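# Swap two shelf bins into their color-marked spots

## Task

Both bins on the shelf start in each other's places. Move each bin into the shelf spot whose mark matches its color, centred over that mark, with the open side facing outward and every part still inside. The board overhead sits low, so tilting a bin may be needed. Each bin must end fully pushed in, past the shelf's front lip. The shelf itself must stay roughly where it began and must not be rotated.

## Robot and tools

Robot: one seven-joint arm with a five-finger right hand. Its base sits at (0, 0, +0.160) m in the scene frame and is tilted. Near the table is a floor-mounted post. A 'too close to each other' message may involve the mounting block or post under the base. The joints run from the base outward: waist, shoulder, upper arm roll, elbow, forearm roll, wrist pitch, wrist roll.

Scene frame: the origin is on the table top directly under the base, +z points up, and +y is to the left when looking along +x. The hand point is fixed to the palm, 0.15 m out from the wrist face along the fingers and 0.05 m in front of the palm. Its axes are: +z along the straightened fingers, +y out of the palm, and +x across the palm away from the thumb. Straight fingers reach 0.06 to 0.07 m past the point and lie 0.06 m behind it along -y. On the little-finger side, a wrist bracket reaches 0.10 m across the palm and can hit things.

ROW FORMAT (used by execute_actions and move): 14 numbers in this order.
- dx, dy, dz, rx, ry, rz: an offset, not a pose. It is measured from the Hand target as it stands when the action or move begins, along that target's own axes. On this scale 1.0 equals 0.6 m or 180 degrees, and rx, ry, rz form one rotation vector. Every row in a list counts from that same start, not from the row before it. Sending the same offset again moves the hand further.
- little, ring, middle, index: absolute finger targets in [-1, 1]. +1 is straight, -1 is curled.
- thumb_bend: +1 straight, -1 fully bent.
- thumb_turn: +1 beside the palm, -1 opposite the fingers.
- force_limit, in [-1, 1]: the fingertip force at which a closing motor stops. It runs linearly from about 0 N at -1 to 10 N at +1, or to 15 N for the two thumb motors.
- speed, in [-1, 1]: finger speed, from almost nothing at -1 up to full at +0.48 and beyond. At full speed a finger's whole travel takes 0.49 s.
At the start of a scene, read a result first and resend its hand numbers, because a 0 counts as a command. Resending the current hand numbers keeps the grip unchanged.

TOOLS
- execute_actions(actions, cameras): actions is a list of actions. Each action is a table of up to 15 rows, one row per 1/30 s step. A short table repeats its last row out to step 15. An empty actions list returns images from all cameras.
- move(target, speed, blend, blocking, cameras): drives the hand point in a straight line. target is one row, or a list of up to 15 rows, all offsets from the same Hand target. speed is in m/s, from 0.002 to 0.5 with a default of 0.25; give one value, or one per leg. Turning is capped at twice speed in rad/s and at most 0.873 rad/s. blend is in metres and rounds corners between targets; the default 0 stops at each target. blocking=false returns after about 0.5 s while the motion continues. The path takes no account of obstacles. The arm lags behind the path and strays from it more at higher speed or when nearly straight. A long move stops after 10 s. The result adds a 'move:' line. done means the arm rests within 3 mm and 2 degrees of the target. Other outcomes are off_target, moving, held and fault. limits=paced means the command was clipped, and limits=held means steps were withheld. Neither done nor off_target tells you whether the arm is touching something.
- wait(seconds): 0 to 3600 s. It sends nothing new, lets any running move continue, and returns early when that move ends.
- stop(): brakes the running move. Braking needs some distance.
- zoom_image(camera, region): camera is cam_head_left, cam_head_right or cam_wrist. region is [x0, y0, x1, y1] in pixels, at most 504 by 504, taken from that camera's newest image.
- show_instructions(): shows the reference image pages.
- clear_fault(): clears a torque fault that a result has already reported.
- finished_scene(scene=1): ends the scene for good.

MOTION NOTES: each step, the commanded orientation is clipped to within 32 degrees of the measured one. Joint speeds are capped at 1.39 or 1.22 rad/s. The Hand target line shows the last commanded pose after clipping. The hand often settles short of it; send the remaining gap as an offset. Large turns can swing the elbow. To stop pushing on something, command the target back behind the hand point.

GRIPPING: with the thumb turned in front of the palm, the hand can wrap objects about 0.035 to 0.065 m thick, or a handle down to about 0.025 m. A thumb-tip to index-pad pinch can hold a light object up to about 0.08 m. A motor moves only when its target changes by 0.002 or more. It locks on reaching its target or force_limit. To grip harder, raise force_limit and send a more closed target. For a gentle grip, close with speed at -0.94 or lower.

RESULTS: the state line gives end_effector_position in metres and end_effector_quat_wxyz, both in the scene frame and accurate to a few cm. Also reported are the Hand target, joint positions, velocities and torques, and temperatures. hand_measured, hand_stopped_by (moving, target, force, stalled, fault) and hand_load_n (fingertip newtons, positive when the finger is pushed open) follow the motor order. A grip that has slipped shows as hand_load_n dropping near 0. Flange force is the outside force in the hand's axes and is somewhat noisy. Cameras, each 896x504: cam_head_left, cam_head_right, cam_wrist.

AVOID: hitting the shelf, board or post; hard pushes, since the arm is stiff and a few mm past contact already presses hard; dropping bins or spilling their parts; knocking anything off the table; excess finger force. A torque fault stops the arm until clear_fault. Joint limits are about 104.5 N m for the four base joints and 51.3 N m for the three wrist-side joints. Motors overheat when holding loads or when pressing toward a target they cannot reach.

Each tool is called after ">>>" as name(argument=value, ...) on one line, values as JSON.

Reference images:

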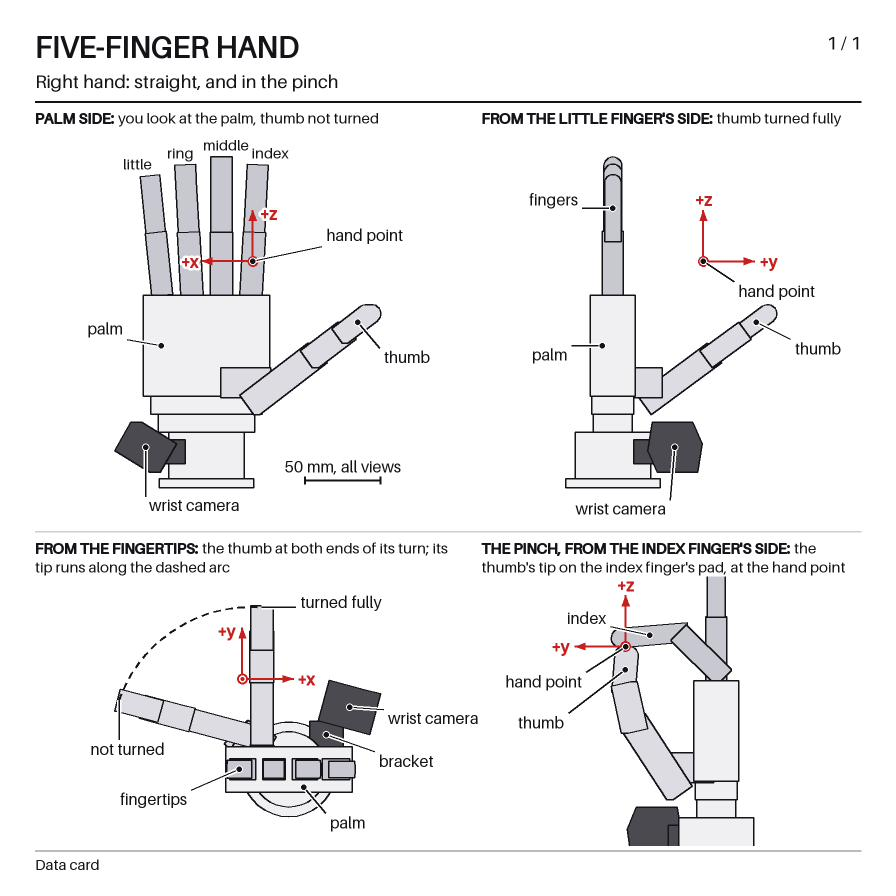

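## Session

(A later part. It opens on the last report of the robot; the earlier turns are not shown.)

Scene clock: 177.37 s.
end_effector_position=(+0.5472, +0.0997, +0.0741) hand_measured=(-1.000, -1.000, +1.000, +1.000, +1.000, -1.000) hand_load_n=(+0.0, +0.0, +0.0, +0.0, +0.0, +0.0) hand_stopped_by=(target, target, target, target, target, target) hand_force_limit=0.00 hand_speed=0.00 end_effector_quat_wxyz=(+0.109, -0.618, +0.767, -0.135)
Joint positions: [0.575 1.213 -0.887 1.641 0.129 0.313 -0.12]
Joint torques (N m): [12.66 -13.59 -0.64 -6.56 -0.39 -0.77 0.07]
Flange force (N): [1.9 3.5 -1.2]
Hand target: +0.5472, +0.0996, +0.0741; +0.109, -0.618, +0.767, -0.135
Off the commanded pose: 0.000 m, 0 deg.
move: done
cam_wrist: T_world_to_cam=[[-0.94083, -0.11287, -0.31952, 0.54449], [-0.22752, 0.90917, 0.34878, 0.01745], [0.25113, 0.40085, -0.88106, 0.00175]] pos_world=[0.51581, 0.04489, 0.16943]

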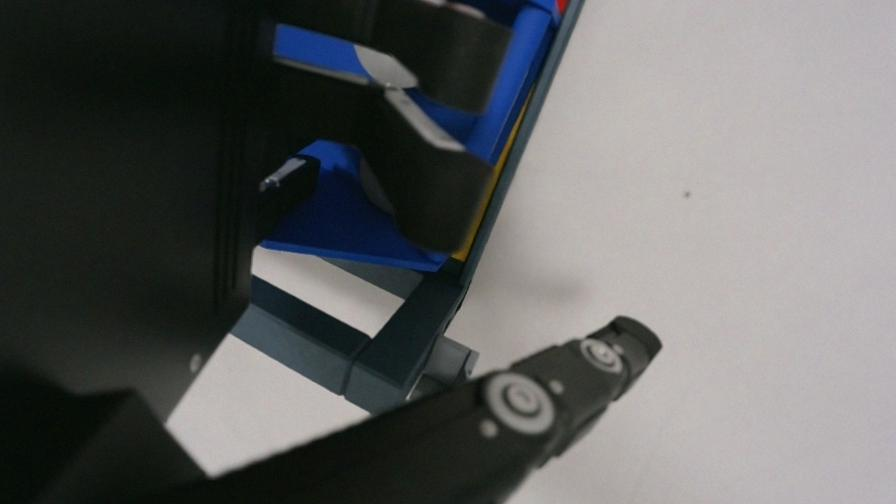

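>>> move(target=[[0.02, -0.049, -0.1347, 0, 0, 0, -1, -1, 1, 1, 1, -1, 0, 0], [0.355, -0.06, -0.165, 0, 0, 0, -1, -1, 1, 1, 1, -1, 0, 0]], speed=0.15, blend=[0.02, 0], cameras=["cam_wrist", "cam_head_right", "cam_head_left"])

Scene clock: 181.40 s.
end_effector_position=(+0.5021, -0.1086, +0.1794) hand_measured=(-1.000, -1.000, +1.000, +1.000, +1.000, -1.000) hand_load_n=(+0.0, +0.0, +0.0, +0.0, +0.0, -0.5) hand_stopped_by=(target, target, target, target, target, target) hand_force_limit=0.00 hand_speed=0.00 end_effector_quat_wxyz=(+0.109, -0.618, +0.767, -0.135)
Joint positions: [0.945 1.43 -0.906 1.369 0.217 0.707 0.223]
Joint torques (N m): [10.98 -16.54 -1.78 -8.24 -0.42 -0.63 0.1]
Flange force (N): [-1.5 4.3 -0.3]
Hand target: +0.5021, -0.1086, +0.1794; +0.109, -0.618, +0.767, -0.135
Off the commanded pose: 0.000 m, 0 deg.
move: done
cam_wrist: T_world_to_cam=[[-0.94086, -0.11282, -0.31945, 0.51217], [-0.22742, 0.90923, 0.3487, 0.15987], [0.25112, 0.40072, -0.88111, 0.18926]] pos_world=[0.47071, -0.16342, 0.27463]

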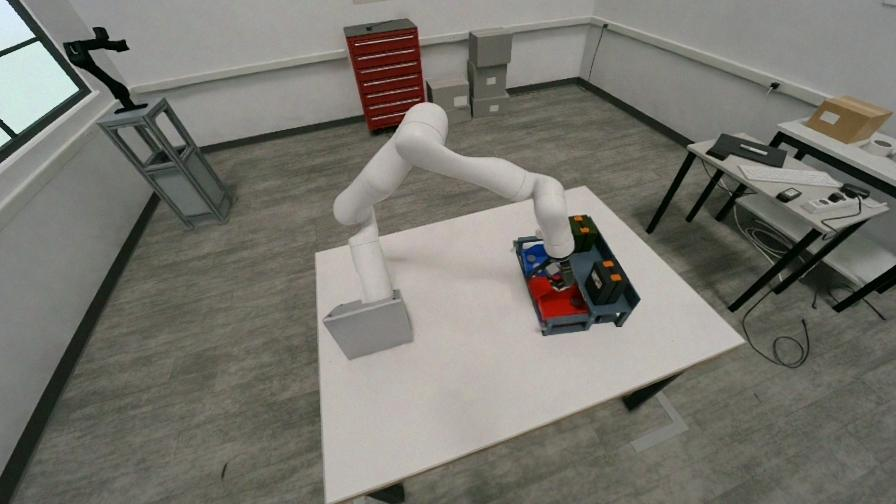

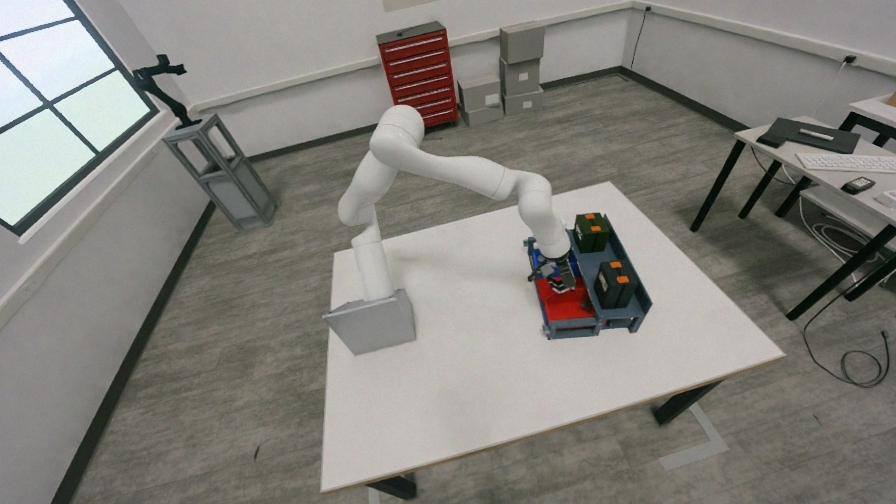

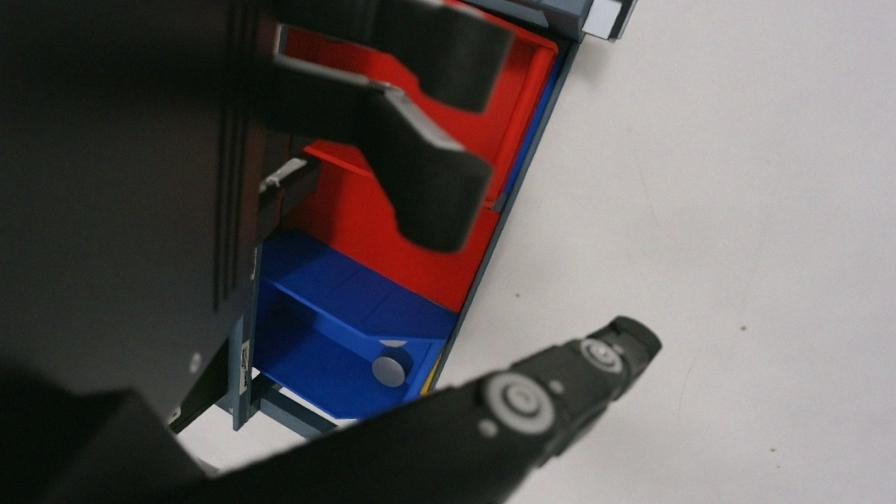

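>>> zoom_image(camera="cam_wrist", region=[400, 0, 660, 260])

>>> zoom_image(camera="cam_wrist", region=[220, 150, 520, 450])

>>> zoom_image(camera="cam_head_right", region=[500, 210, 680, 360])

Scaled by 1.938 from the camera's image (finer frame: 1280x720).

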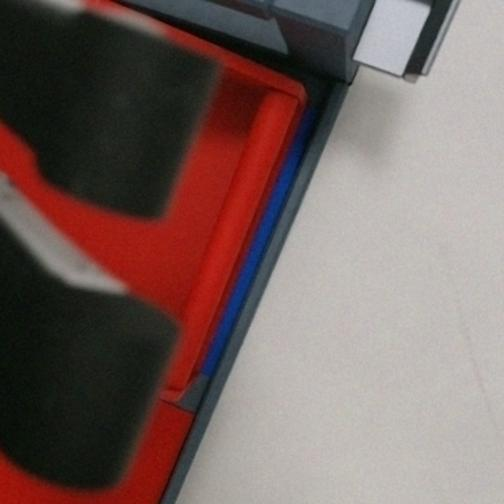

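Scaled by 1.680 from the camera's image (finer frame: 1280x720).

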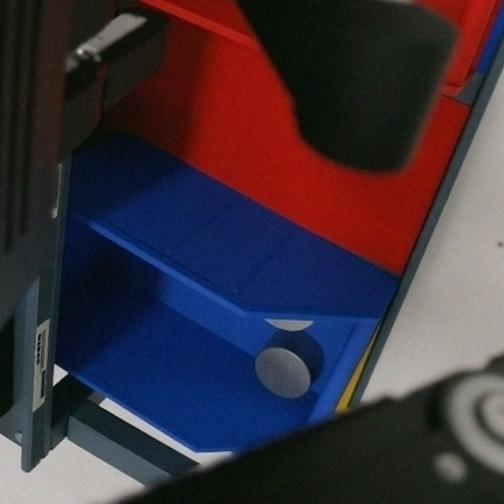

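Scaled by 2.800 from the camera's image (finer frame: 1280x720).

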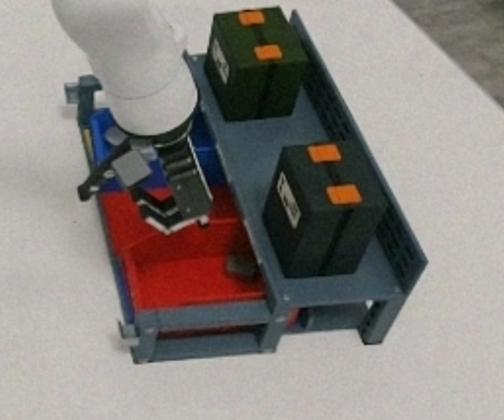

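>>> move(target=[0.01, 0.0443, 0.1707, 0, 0, 0, -1, -1, 1, 1, 1, -1, 0, 0], speed=0.12, cameras=["cam_wrist", "cam_head_right"])

>>> zoom_image(camera="cam_wrist", region=[220, 0, 600, 380])

Scene clock: 192.23 s.
end_effector_position=(+0.5107, -0.1165, +0.0741) hand_measured=(-1.000, -1.000, +1.000, +1.000, +1.000, -1.000) hand_load_n=(+0.0, +0.0, +0.0, +0.0, +0.0, +0.0) hand_stopped_by=(target, target, target, target, target, target) hand_force_limit=0.00 hand_speed=0.00 end_effector_quat_wxyz=(+0.109, -0.618, +0.767, -0.135)
Joint positions: [0.837 1.567 -0.861 1.394 0.252 0.507 0.218]
Joint torques (N m): [11.77 -17.83 -1.74 -7.23 -0.37 -0.64 0.09]
Flange force (N): [-1.4 3.8 -0.9]
Hand target: +0.5107, -0.1165, +0.0740; +0.109, -0.618, +0.767, -0.135
Off the commanded pose: 0.000 m, 0 deg.
move: done
cam_wrist: T_world_to_cam=[[-0.94084, -0.11278, -0.31954, 0.48564], [-0.22741, 0.90924, 0.34868, 0.2057], [0.25121, 0.40071, -0.88109, 0.09746]] pos_world=[0.47921, -0.17131, 0.16933]
Images, in order (width x height): cam_head_right 896x504, cam_wrist 896x504.

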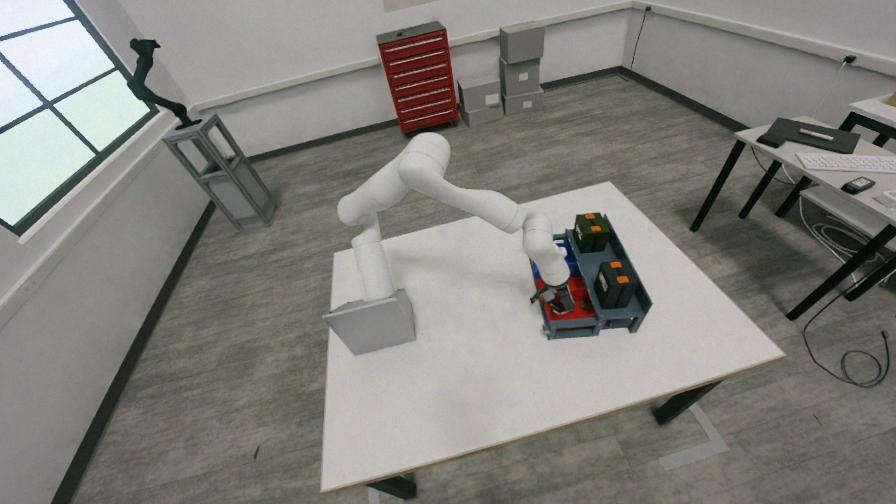

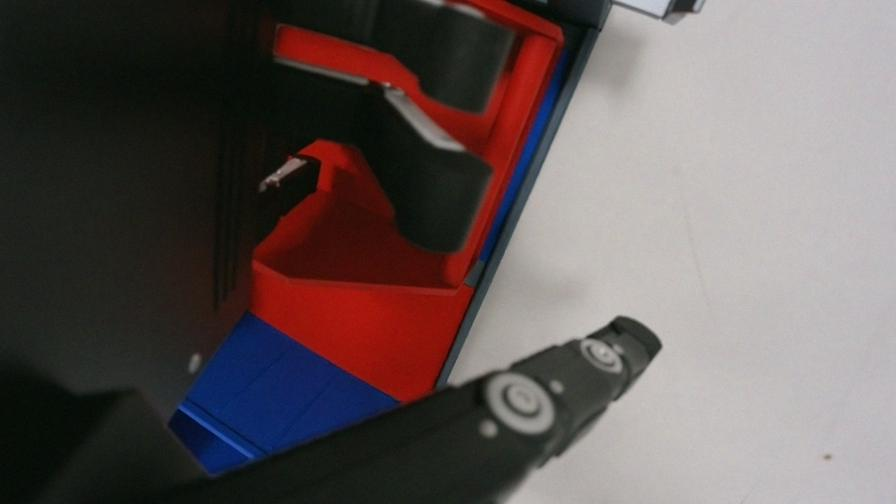

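Scaled by 1.326 from the camera's image (finer frame: 1280x720).

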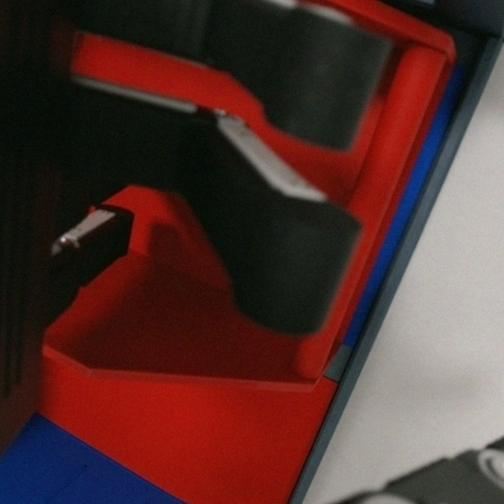

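>>> move(target=[-0.185, 0, 0, 0, 0, 0, -1, -1, 1, 1, 1, -1, 0, 0], speed=0.05, cameras=["cam_wrist", "cam_head_right"])

>>> zoom_image(camera="cam_wrist", region=[220, 0, 600, 380])

Scene clock: 198.43 s.
end_effector_position=(+0.5341, -0.0080, +0.0741) hand_measured=(-1.000, -1.000, +1.000, +1.000, +1.000, -1.000) hand_load_n=(+0.0, +0.0, +0.0, +0.0, +0.0, +0.0) hand_stopped_by=(target, target, target, target, target, target) hand_force_limit=0.00 hand_speed=0.00 end_effector_quat_wxyz=(+0.109, -0.618, +0.767, -0.135)
Joint positions: [0.709 1.391 -0.871 1.545 0.189 0.386 0.051]
Joint torques (N m): [12.15 -15.7 -1.37 -6.64 -0.45 -0.62 0.17]
Flange force (N): [0.9 3.5 -0.9]
Hand target: +0.5341, -0.0081, +0.0741; +0.109, -0.618, +0.767, -0.135
Off the commanded pose: 0.000 m, 0 deg.
move: done
cam_wrist: T_world_to_cam=[[-0.94081, -0.11286, -0.31958, 0.51998], [-0.22753, 0.90919, 0.34873, 0.11244], [0.2512, 0.4008, -0.88106, 0.04808]] pos_world=[0.50271, -0.06281, 0.16933]
Images, in order (width x height): cam_head_right 896x504, cam_wrist 896x504.

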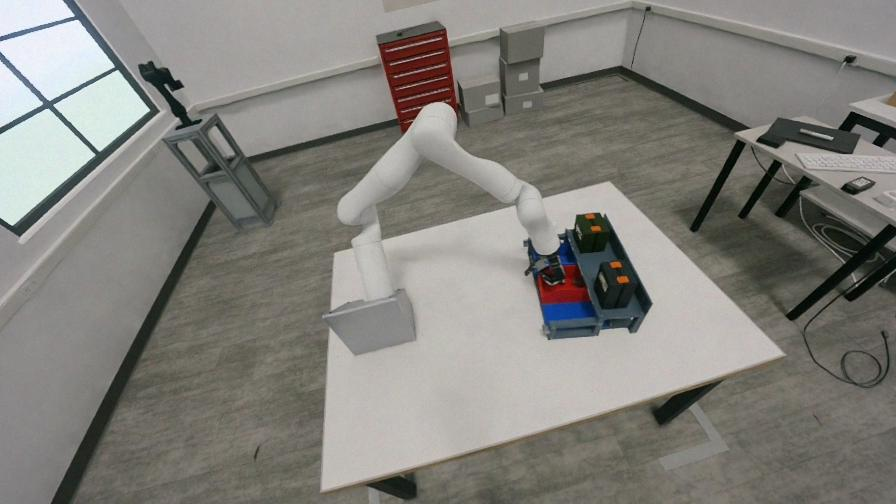

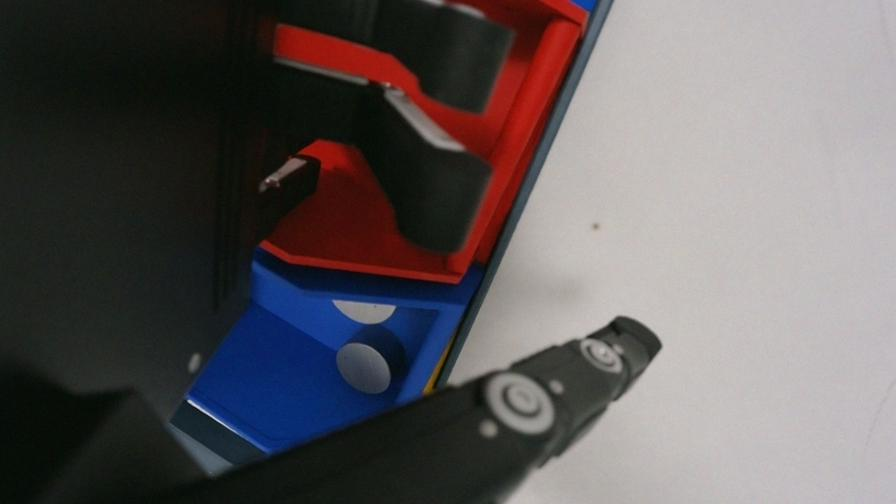

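Scaled by 1.326 from the camera's image (finer frame: 1280x720).

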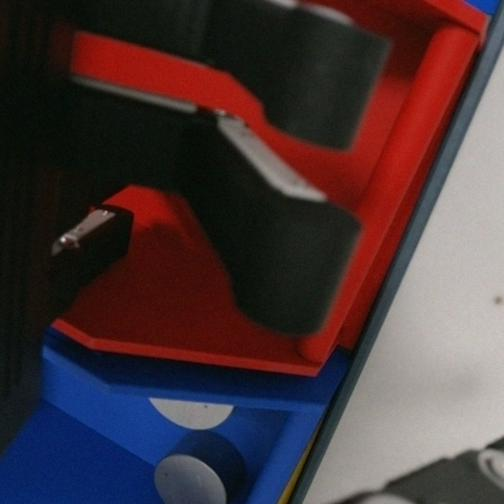

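>>> move(target=[[0, -0.057, -0.1566, 0, 0, 0, -1, -1, 1, 1, 1, -1, 0, 0], [-0.0765, 0.0552, -0.1975, 0.16, 0, 0, -1, -1, 1, 1, 1, -1, 0, 0], [-0.1698, 0.1222, -0.0727, 0.3222, 0, 0, -1, 1, 1, 1, 0, -1, 0, 0]], speed=0.15, blend=[0.02, 0.03, 0], cameras=["all"])

Scene clock: 218.00 s.
end_effector_position=(+0.4738, +0.1092, +0.0901) hand_measured=(-1.000, +1.000, +1.000, +1.000, +0.000, -1.000) hand_load_n=(+0.0, -0.5, +0.0, +0.0, +0.0, +0.0) hand_stopped_by=(target, target, target, target, target, target) hand_force_limit=0.00 hand_speed=0.00 end_effector_quat_wxyz=(+0.395, -0.488, +0.605, -0.489)
Joint positions: [0.394 1.907 -1.077 2.554 0.27 -2.101 0.613]
Joint torques (N m): [9.08 -11.48 -1.95 2.95 0.97 -1.84 0.07]
Flange force (N): [0.1 -1.1 -2.3]
Hand target: +0.4738, +0.1092, +0.0901; +0.395, -0.488, +0.605, -0.489
Off the commanded pose: 0.000 m, 0 deg.
joint at its limit — joint 6 (wrist pitch), lower limit.
move: done
cam_wrist: T_world_to_cam=[[-0.26465, -0.25883, -0.92896, 0.23208], [-0.32551, 0.93075, -0.16659, 0.07695], [0.90774, 0.2583, -0.33058, -0.31471]] pos_world=[0.37215, 0.06974, 0.12438]

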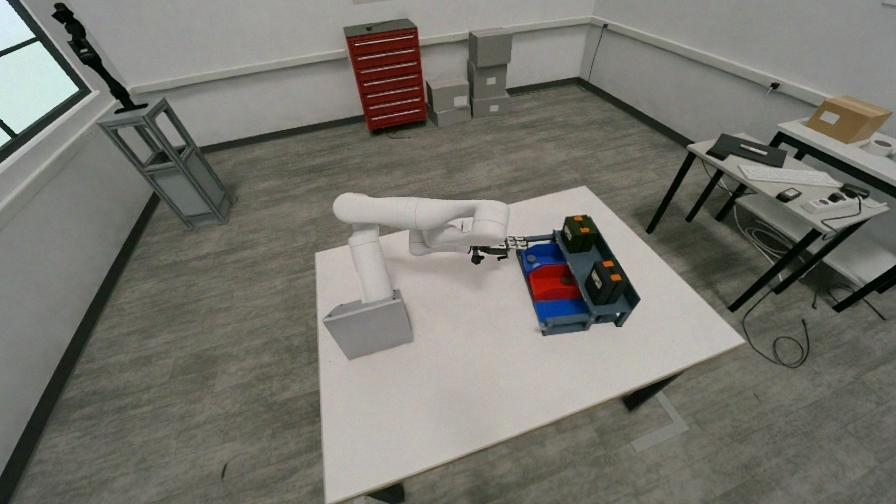

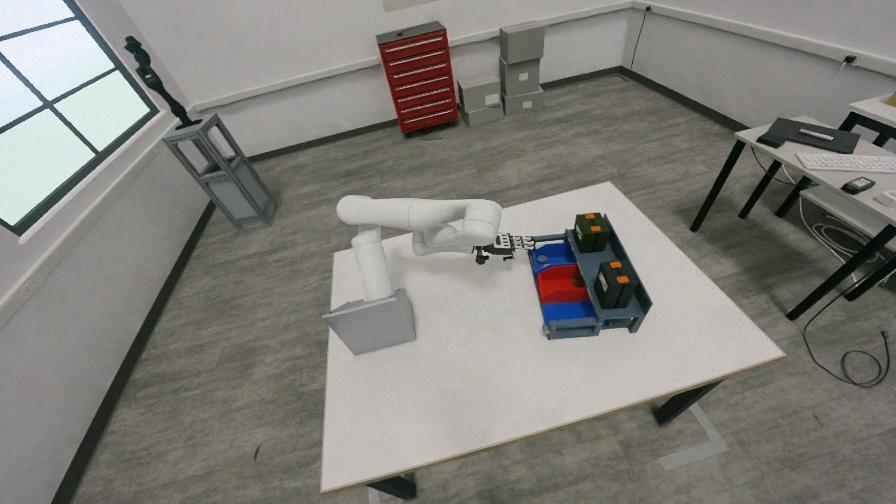

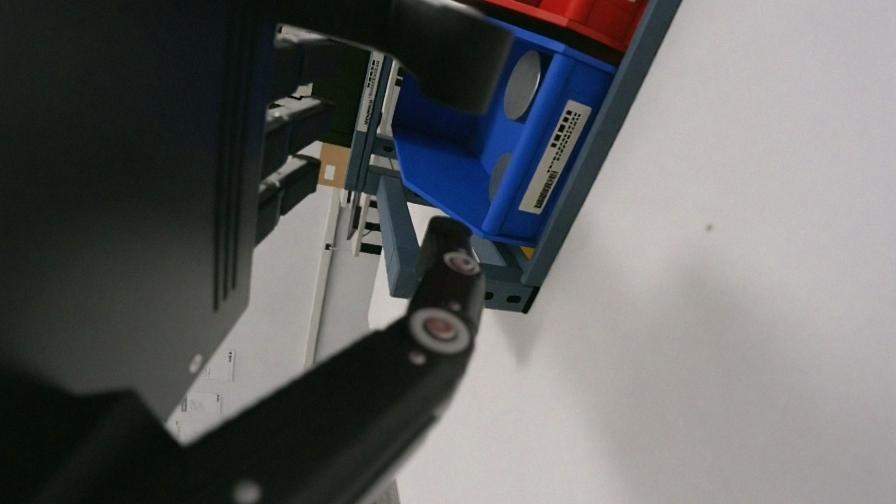

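>>> zoom_image(camera="cam_wrist", region=[360, 0, 660, 320])

>>> zoom_image(camera="cam_head_right", region=[460, 200, 670, 350])

>>> zoom_image(camera="cam_head_left", region=[460, 200, 670, 350])

Scaled by 1.575 from the camera's image (finer frame: 1280x720).

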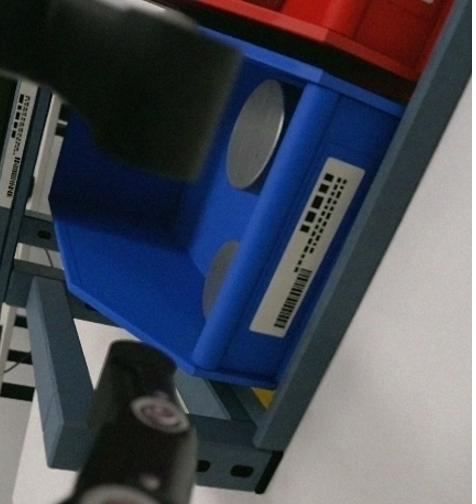

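Scaled by 2.400 from the camera's image (finer frame: 1280x720).

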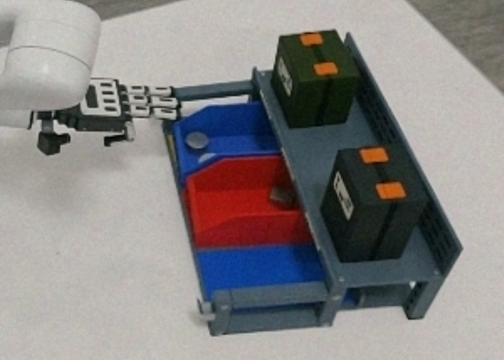

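Scaled by 2.400 from the camera's image (finer frame: 1280x720).

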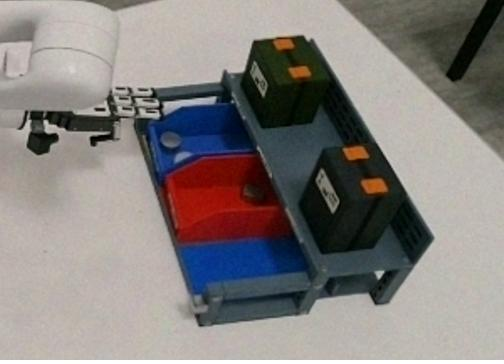

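>>> move(target=[0, 0.0742, 0.0925, 0, 0, 0, -1, 1, 1, 1, 0, -1, 0, 0], speed=0.1, cameras=["all"])

>>> zoom_image(camera="cam_wrist", region=[360, 0, 660, 320])

Scene clock: 228.70 s.
end_effector_position=(+0.5177, +0.0997, +0.0350) hand_measured=(-1.000, +1.000, +1.000, +1.000, +0.000, -1.000) hand_load_n=(+0.5, +0.0, +0.0, +0.0, +0.0, +0.0) hand_stopped_by=(target, target, target, target, target, target) hand_force_limit=0.00 hand_speed=0.00 end_effector_quat_wxyz=(+0.395, -0.488, +0.605, -0.489)
Joint positions: [0.364 1.934 -1.065 2.331 0.267 -1.925 0.551]
Joint torques (N m): [9.92 -12.22 -2.3 2.15 0.97 -1.95 0.09]
Flange force (N): [0.1 -1.1 -1.8]
Hand target: +0.5177, +0.0998, +0.0350; +0.395, -0.488, +0.605, -0.489
Off the commanded pose: 0.000 m, 0 deg.
move: done
cam_wrist: T_world_to_cam=[[-0.2647, -0.25897, -0.92891, 0.19011], [-0.32556, 0.93071, -0.1667, 0.09097], [0.90771, 0.25829, -0.33067, -0.37039]] pos_world=[0.41615, 0.06024, 0.06928]

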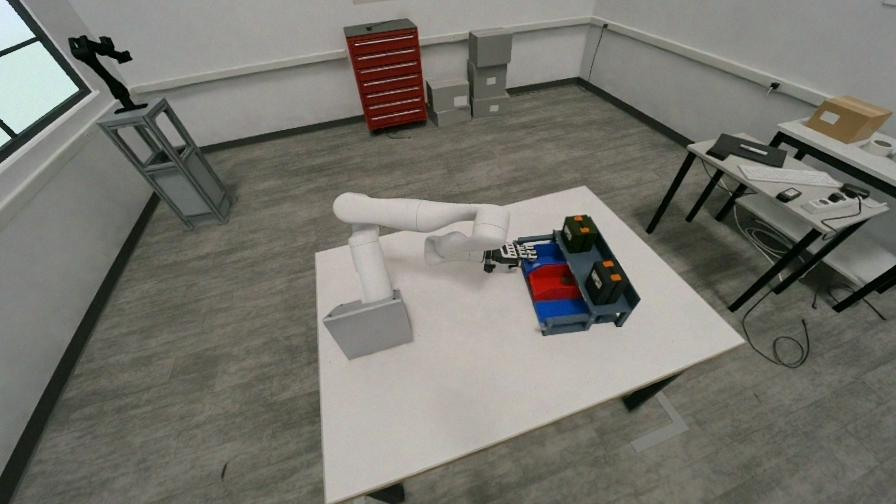

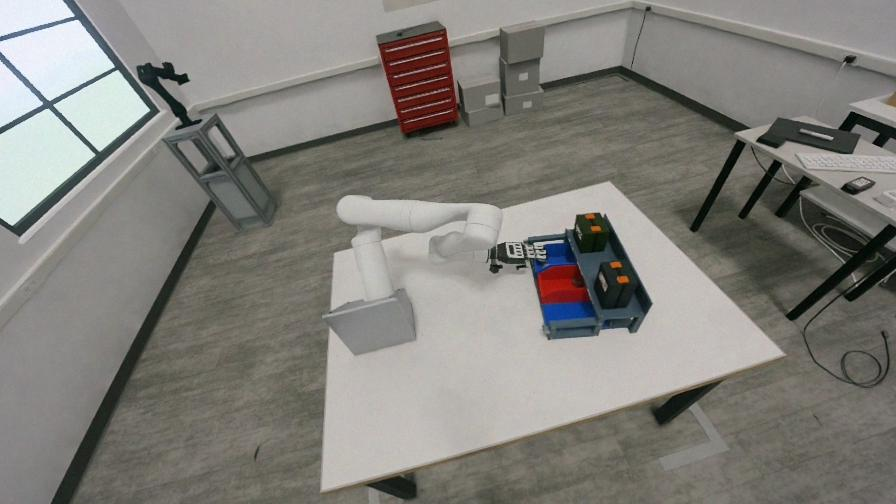

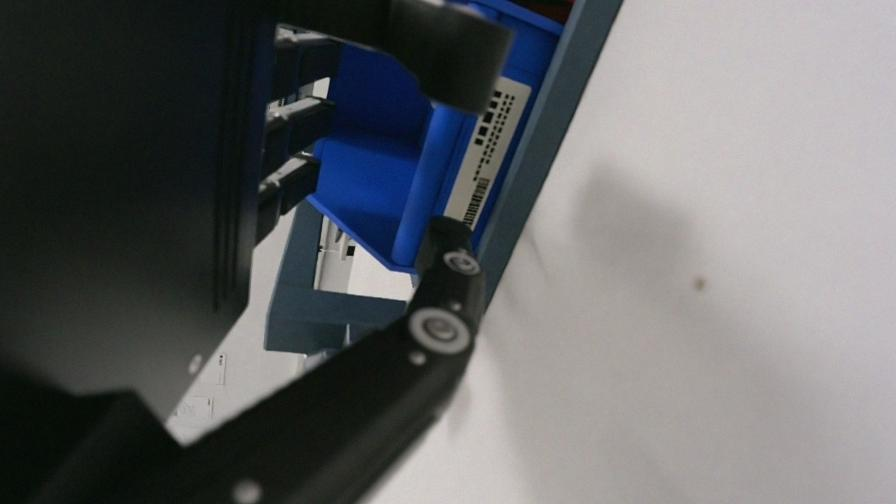

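Scaled by 1.575 from the camera's image (finer frame: 1280x720).

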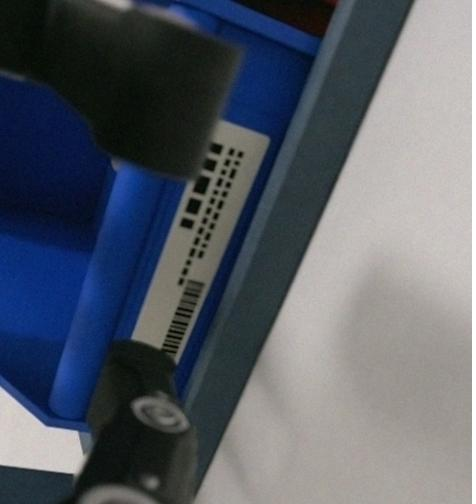

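>>> move(target=[0, -0.0052, 0.0245, 0, 0, 0, -1, 1, 1, 1, 0, -1, 0, 0], speed=0.03, cameras=["cam_wrist"])

>>> zoom_image(camera="cam_wrist", region=[280, 0, 600, 340])

Scene clock: 232.80 s.
end_effector_position=(+0.5324, +0.0966, +0.0350) hand_measured=(-1.000, +1.000, +1.000, +1.000, +0.000, -1.000) hand_load_n=(+0.0, +0.0, +0.0, +0.0, +0.0, +0.0) hand_stopped_by=(target, target, target, target, target, target) hand_force_limit=0.00 hand_speed=0.00 end_effector_quat_wxyz=(+0.395, -0.488, +0.605, -0.489)
Joint positions: [0.382 1.915 -1.073 2.294 0.248 -1.865 0.54]
Joint torques (N m): [10.18 -12.51 -2.48 1.61 0.97 -2.03 0.06]
Flange force (N): [0.3 -1.3 -2.1]
Hand target: +0.5324, +0.0966, +0.0350; +0.395, -0.488, +0.605, -0.489
Off the commanded pose: 0.000 m, 0 deg.
move: done
cam_wrist: T_world_to_cam=[[-0.26465, -0.25883, -0.92896, 0.19315], [-0.32551, 0.93075, -0.16659, 0.0987], [0.90774, 0.2583, -0.33058, -0.38293]] pos_world=[0.43085, 0.05704, 0.06928]

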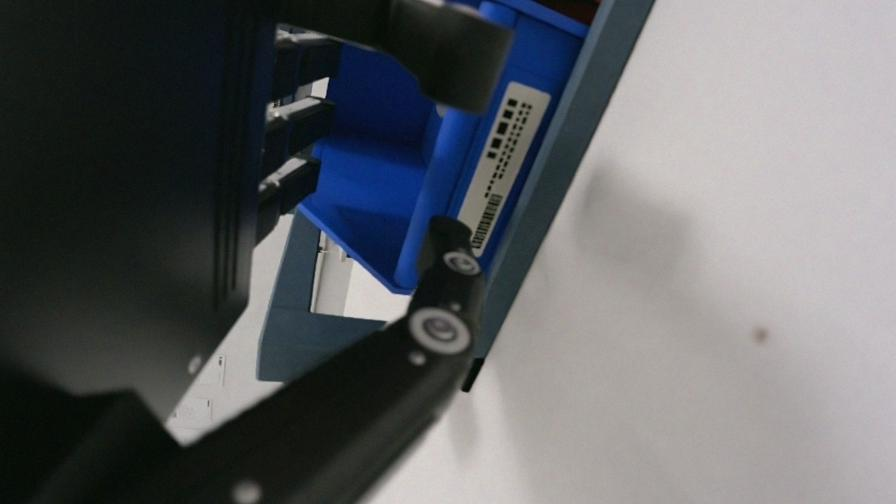

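Scaled by 1.482 from the camera's image (finer frame: 1280x720).

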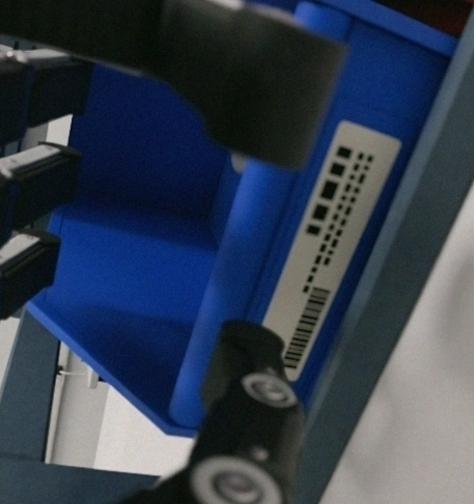

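>>> move(target=[0, 0.0135, 0.0165, 0, 0, 0, -1, 1, 1, 1, 0, -1, 0, 0], speed=0.03, cameras=["cam_wrist"])

>>> zoom_image(camera="cam_wrist", region=[280, 0, 600, 340])

Scene clock: 242.47 s.
end_effector_position=(+0.5402, +0.0949, +0.0250) hand_measured=(-1.000, +1.000, +1.000, +1.000, +0.000, -1.000) hand_load_n=(+0.0, +0.0, +0.0, +0.0, +0.5, +0.0) hand_stopped_by=(target, target, target, target, target, target) hand_force_limit=0.00 hand_speed=0.00 end_effector_quat_wxyz=(+0.395, -0.488, +0.605, -0.489)
Joint positions: [0.371 1.923 -1.073 2.254 0.249 -1.839 0.531]
Joint torques (N m): [10.37 -12.67 -2.55 1.4 0.97 -1.96 0.05]
Flange force (N): [0.1 -1.2 -2.6]
Hand target: +0.5402, +0.0949, +0.0250; +0.395, -0.488, +0.605, -0.489
Off the commanded pose: 0.000 m, 0 deg.
move: done
cam_wrist: T_world_to_cam=[[-0.26464, -0.25886, -0.92895, 0.18548], [-0.32552, 0.93074, -0.16662, 0.10116], [0.90774, 0.2583, -0.33058, -0.39288]] pos_world=[0.43865, 0.05534, 0.05928]

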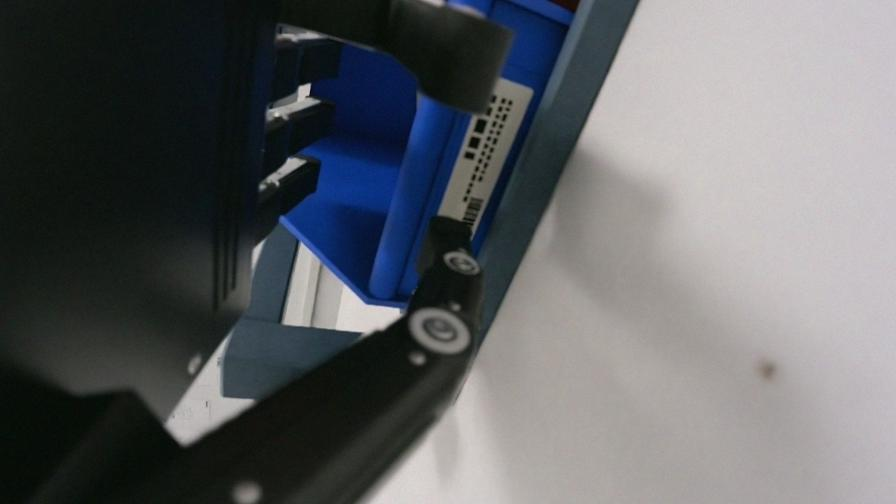

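Scaled by 1.482 from the camera's image (finer frame: 1280x720).

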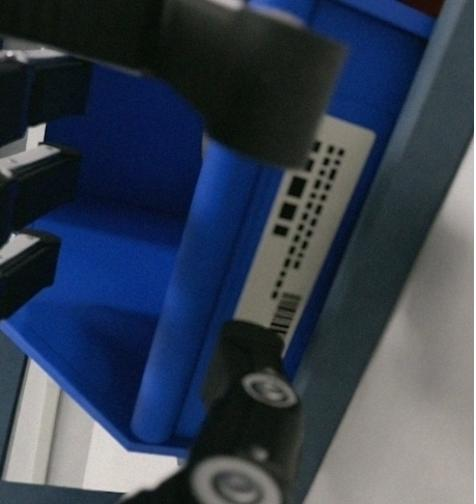

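>>> move(target=[0, 0.002, 0.014, 0, 0, 0, -1, 1, 1, 1, 0, -1, 0, 0], speed=0.02, cameras=["cam_wrist"])

>>> zoom_image(camera="cam_wrist", region=[280, 0, 600, 340])

Scene clock: 244.93 s.
end_effector_position=(+0.5480, +0.0932, +0.0221) hand_measured=(-1.000, +1.000, +1.000, +1.000, +0.000, -1.000) hand_load_n=(+0.0, +0.0, +0.0, +0.0, +0.0, +0.0) hand_stopped_by=(target, target, target, target, target, target) hand_force_limit=0.00 hand_speed=0.00 end_effector_quat_wxyz=(+0.395, -0.488, +0.605, -0.489)
Joint positions: [0.373 1.919 -1.076 2.229 0.243 -1.81 0.525]
Joint torques (N m): [10.51 -12.87 -2.59 1.3 0.94 -1.94 0.07]
Flange force (N): [0.2 -0.9 -2.5]
Hand target: +0.5480, +0.0932, +0.0221; +0.395, -0.488, +0.605, -0.489
Off the commanded pose: 0.000 m, 0 deg.
move: done
cam_wrist: T_world_to_cam=[[-0.26465, -0.25883, -0.92896, 0.18432], [-0.32551, 0.93075, -0.16659, 0.10478], [0.90774, 0.2583, -0.33058, -0.40051]] pos_world=[0.44645, 0.05364, 0.05628]

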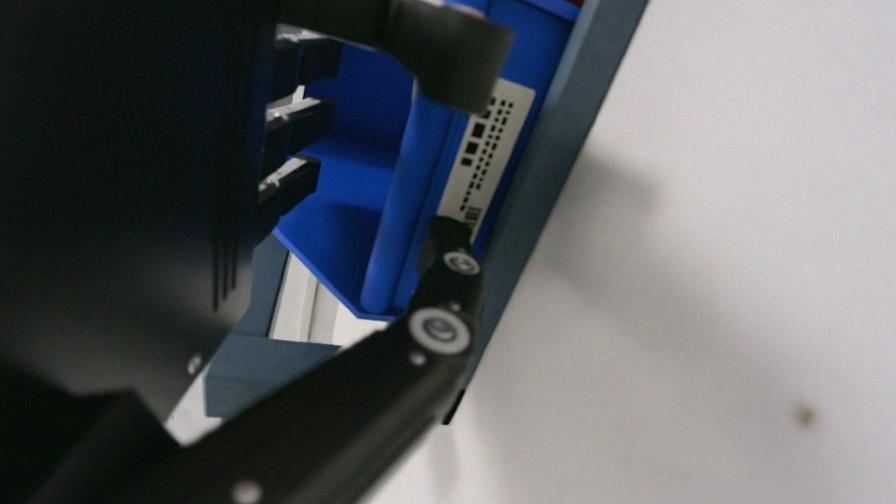

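Scaled by 1.482 from the camera's image (finer frame: 1280x720).

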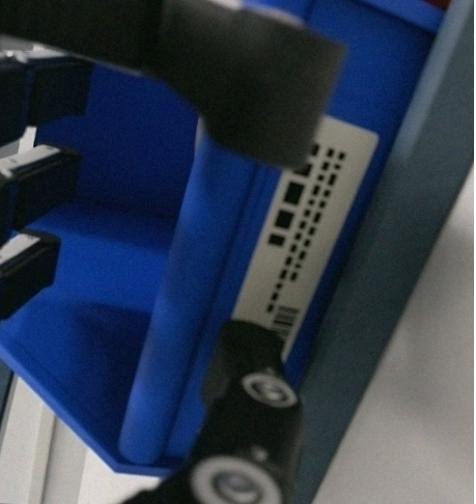

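>>> move(target=[0, -0.0014, 0.0065, 0, 0, 0, -1, 1, 1, 1, 0, -1, 0, 0], speed=0.02, cameras=["cam_wrist"])

>>> zoom_image(camera="cam_wrist", region=[280, 0, 600, 340])

Scene clock: 249.17 s.
end_effector_position=(+0.5519, +0.0924, +0.0221) hand_measured=(-1.000, +1.000, +1.000, +1.000, +0.000, -1.000) hand_load_n=(+0.0, +0.0, +0.0, +0.0, +0.0, +0.0) hand_stopped_by=(target, target, target, target, target, target) hand_force_limit=0.00 hand_speed=0.00 end_effector_quat_wxyz=(+0.395, -0.488, +0.605, -0.489)
Joint positions: [0.376 1.914 -1.078 2.219 0.239 -1.796 0.522]
Joint torques (N m): [10.73 -13.07 -2.69 0.54 0.93 -2.02 0.06]
Flange force (N): [0.1 -1.3 -4.3]
Hand target: +0.5519, +0.0924, +0.0221; +0.395, -0.488, +0.605, -0.489
Off the commanded pose: 0.000 m, 0 deg.
move: done
cam_wrist: T_world_to_cam=[[-0.26473, -0.25888, -0.92892, 0.18518], [-0.32554, 0.93073, -0.16661, 0.10681], [0.90771, 0.25829, -0.33067, -0.40382]] pos_world=[0.45035, 0.05284, 0.05628]

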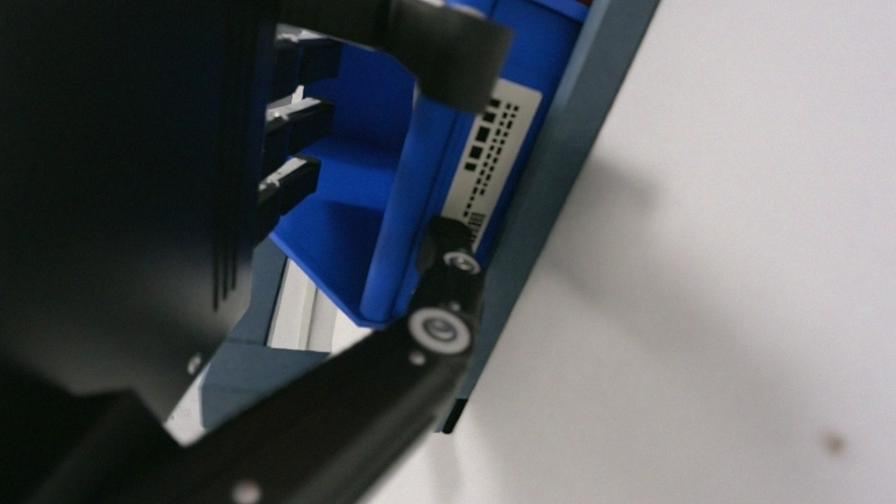

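Scaled by 1.482 from the camera's image (finer frame: 1280x720).

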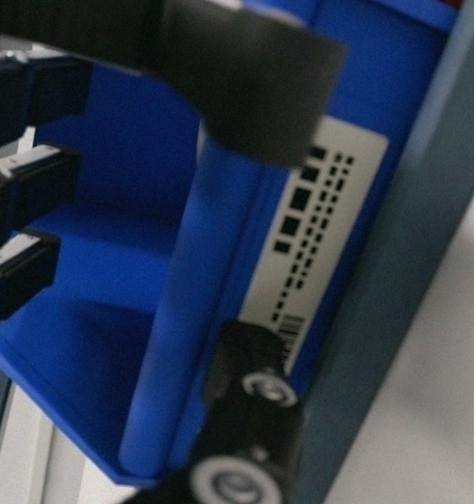

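>>> move(target=[0, 0, 0, 0, 0, 0, -1, 1, 0.2, 0.2, 0, -1, -0.2, -0.5], cameras=["cam_wrist"])

>>> zoom_image(camera="cam_wrist", region=[240, 0, 560, 340])

Scene clock: 258.00 s.
end_effector_position=(+0.5521, +0.0923, +0.0223) hand_measured=(-1.000, +1.000, +0.362, +0.410, +0.002, -1.000) hand_load_n=(+0.0, +0.0, +0.0, +7.5, +4.5, +1.0) hand_stopped_by=(target, target, force, force, target, target) hand_force_limit=-0.20 hand_speed=-0.50 end_effector_quat_wxyz=(+0.395, -0.488, +0.605, -0.490)
Joint positions: [0.376 1.914 -1.078 2.219 0.239 -1.796 0.522]
Joint torques (N m): [7.83 -10.7 -1.25 1.27 -0.14 0.18 0.29]
Flange force (N): [0.4 -7.3 -7.1]
Hand target: +0.5519, +0.0924, +0.0221; +0.395, -0.488, +0.605, -0.489
Off the commanded pose: 0.000 m, 0 deg.
move: done
cam_wrist: T_world_to_cam=[[-0.26421, -0.25887, -0.92907, 0.18526], [-0.32544, 0.93074, -0.16678, 0.10685], [0.9079, 0.25829, -0.33016, -0.40393]] pos_world=[0.45045, 0.05284, 0.05658]

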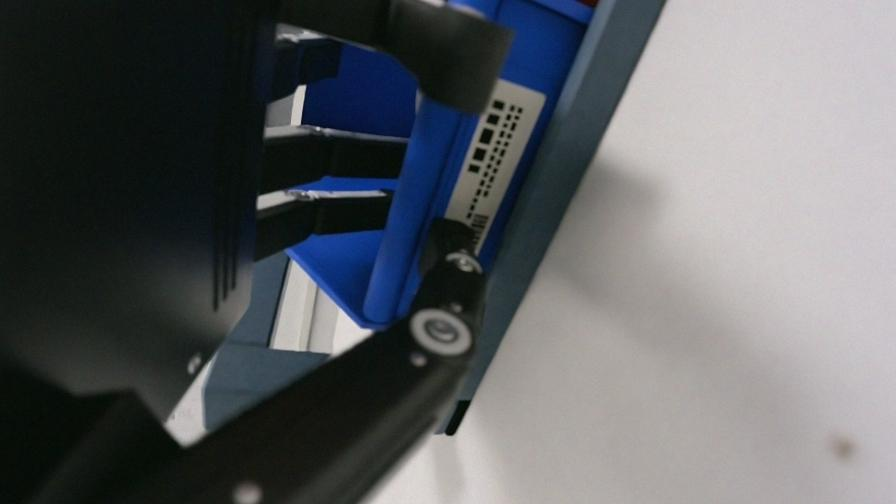

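Scaled by 1.482 from the camera's image (finer frame: 1280x720).

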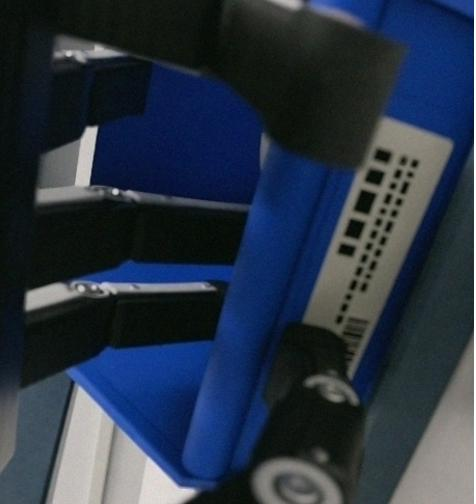

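>>> move(target=[0, 0, 0, 0, 0, 0, -1, 1, 1, 1, 0, -1, -0.2, -0.3], cameras=["cam_wrist"])

>>> zoom_image(camera="cam_wrist", region=[280, 0, 600, 340])

Scene clock: 277.30 s.
end_effector_position=(+0.5519, +0.0924, +0.0220) hand_measured=(-1.000, +1.000, +1.000, +1.000, +0.000, -1.000) hand_load_n=(+0.0, +0.0, +0.0, +0.0, +0.0, +0.0) hand_stopped_by=(target, target, target, target, target, target) hand_force_limit=-0.20 hand_speed=-0.30 end_effector_quat_wxyz=(+0.395, -0.488, +0.605, -0.489)
Joint positions: [0.376 1.914 -1.078 2.219 0.239 -1.796 0.522]
Joint torques (N m): [10.7 -12.94 -2.68 1.12 0.99 -2 0.07]
Flange force (N): [0.0 -0.8 -2.5]
Hand target: +0.5519, +0.0924, +0.0221; +0.395, -0.488, +0.605, -0.489
Off the commanded pose: 0.000 m, 0 deg.
move: done
cam_wrist: T_world_to_cam=[[-0.26473, -0.25888, -0.92892, 0.18518], [-0.32554, 0.93073, -0.16661, 0.10681], [0.90771, 0.25829, -0.33067, -0.40382]] pos_world=[0.45035, 0.05284, 0.05628]

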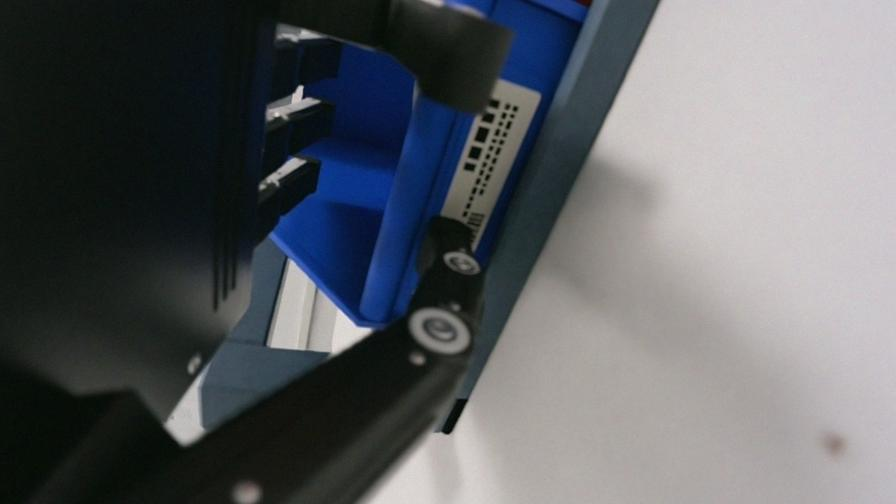

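Scaled by 1.482 from the camera's image (finer frame: 1280x720).

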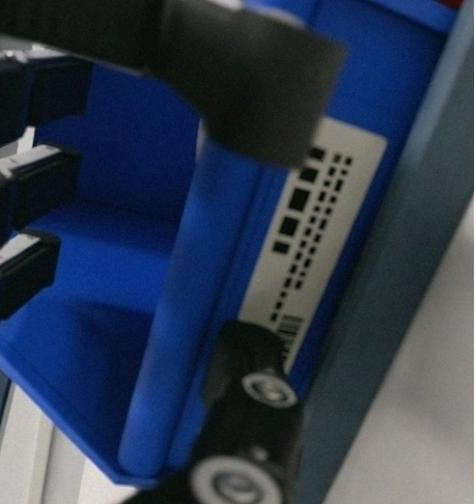

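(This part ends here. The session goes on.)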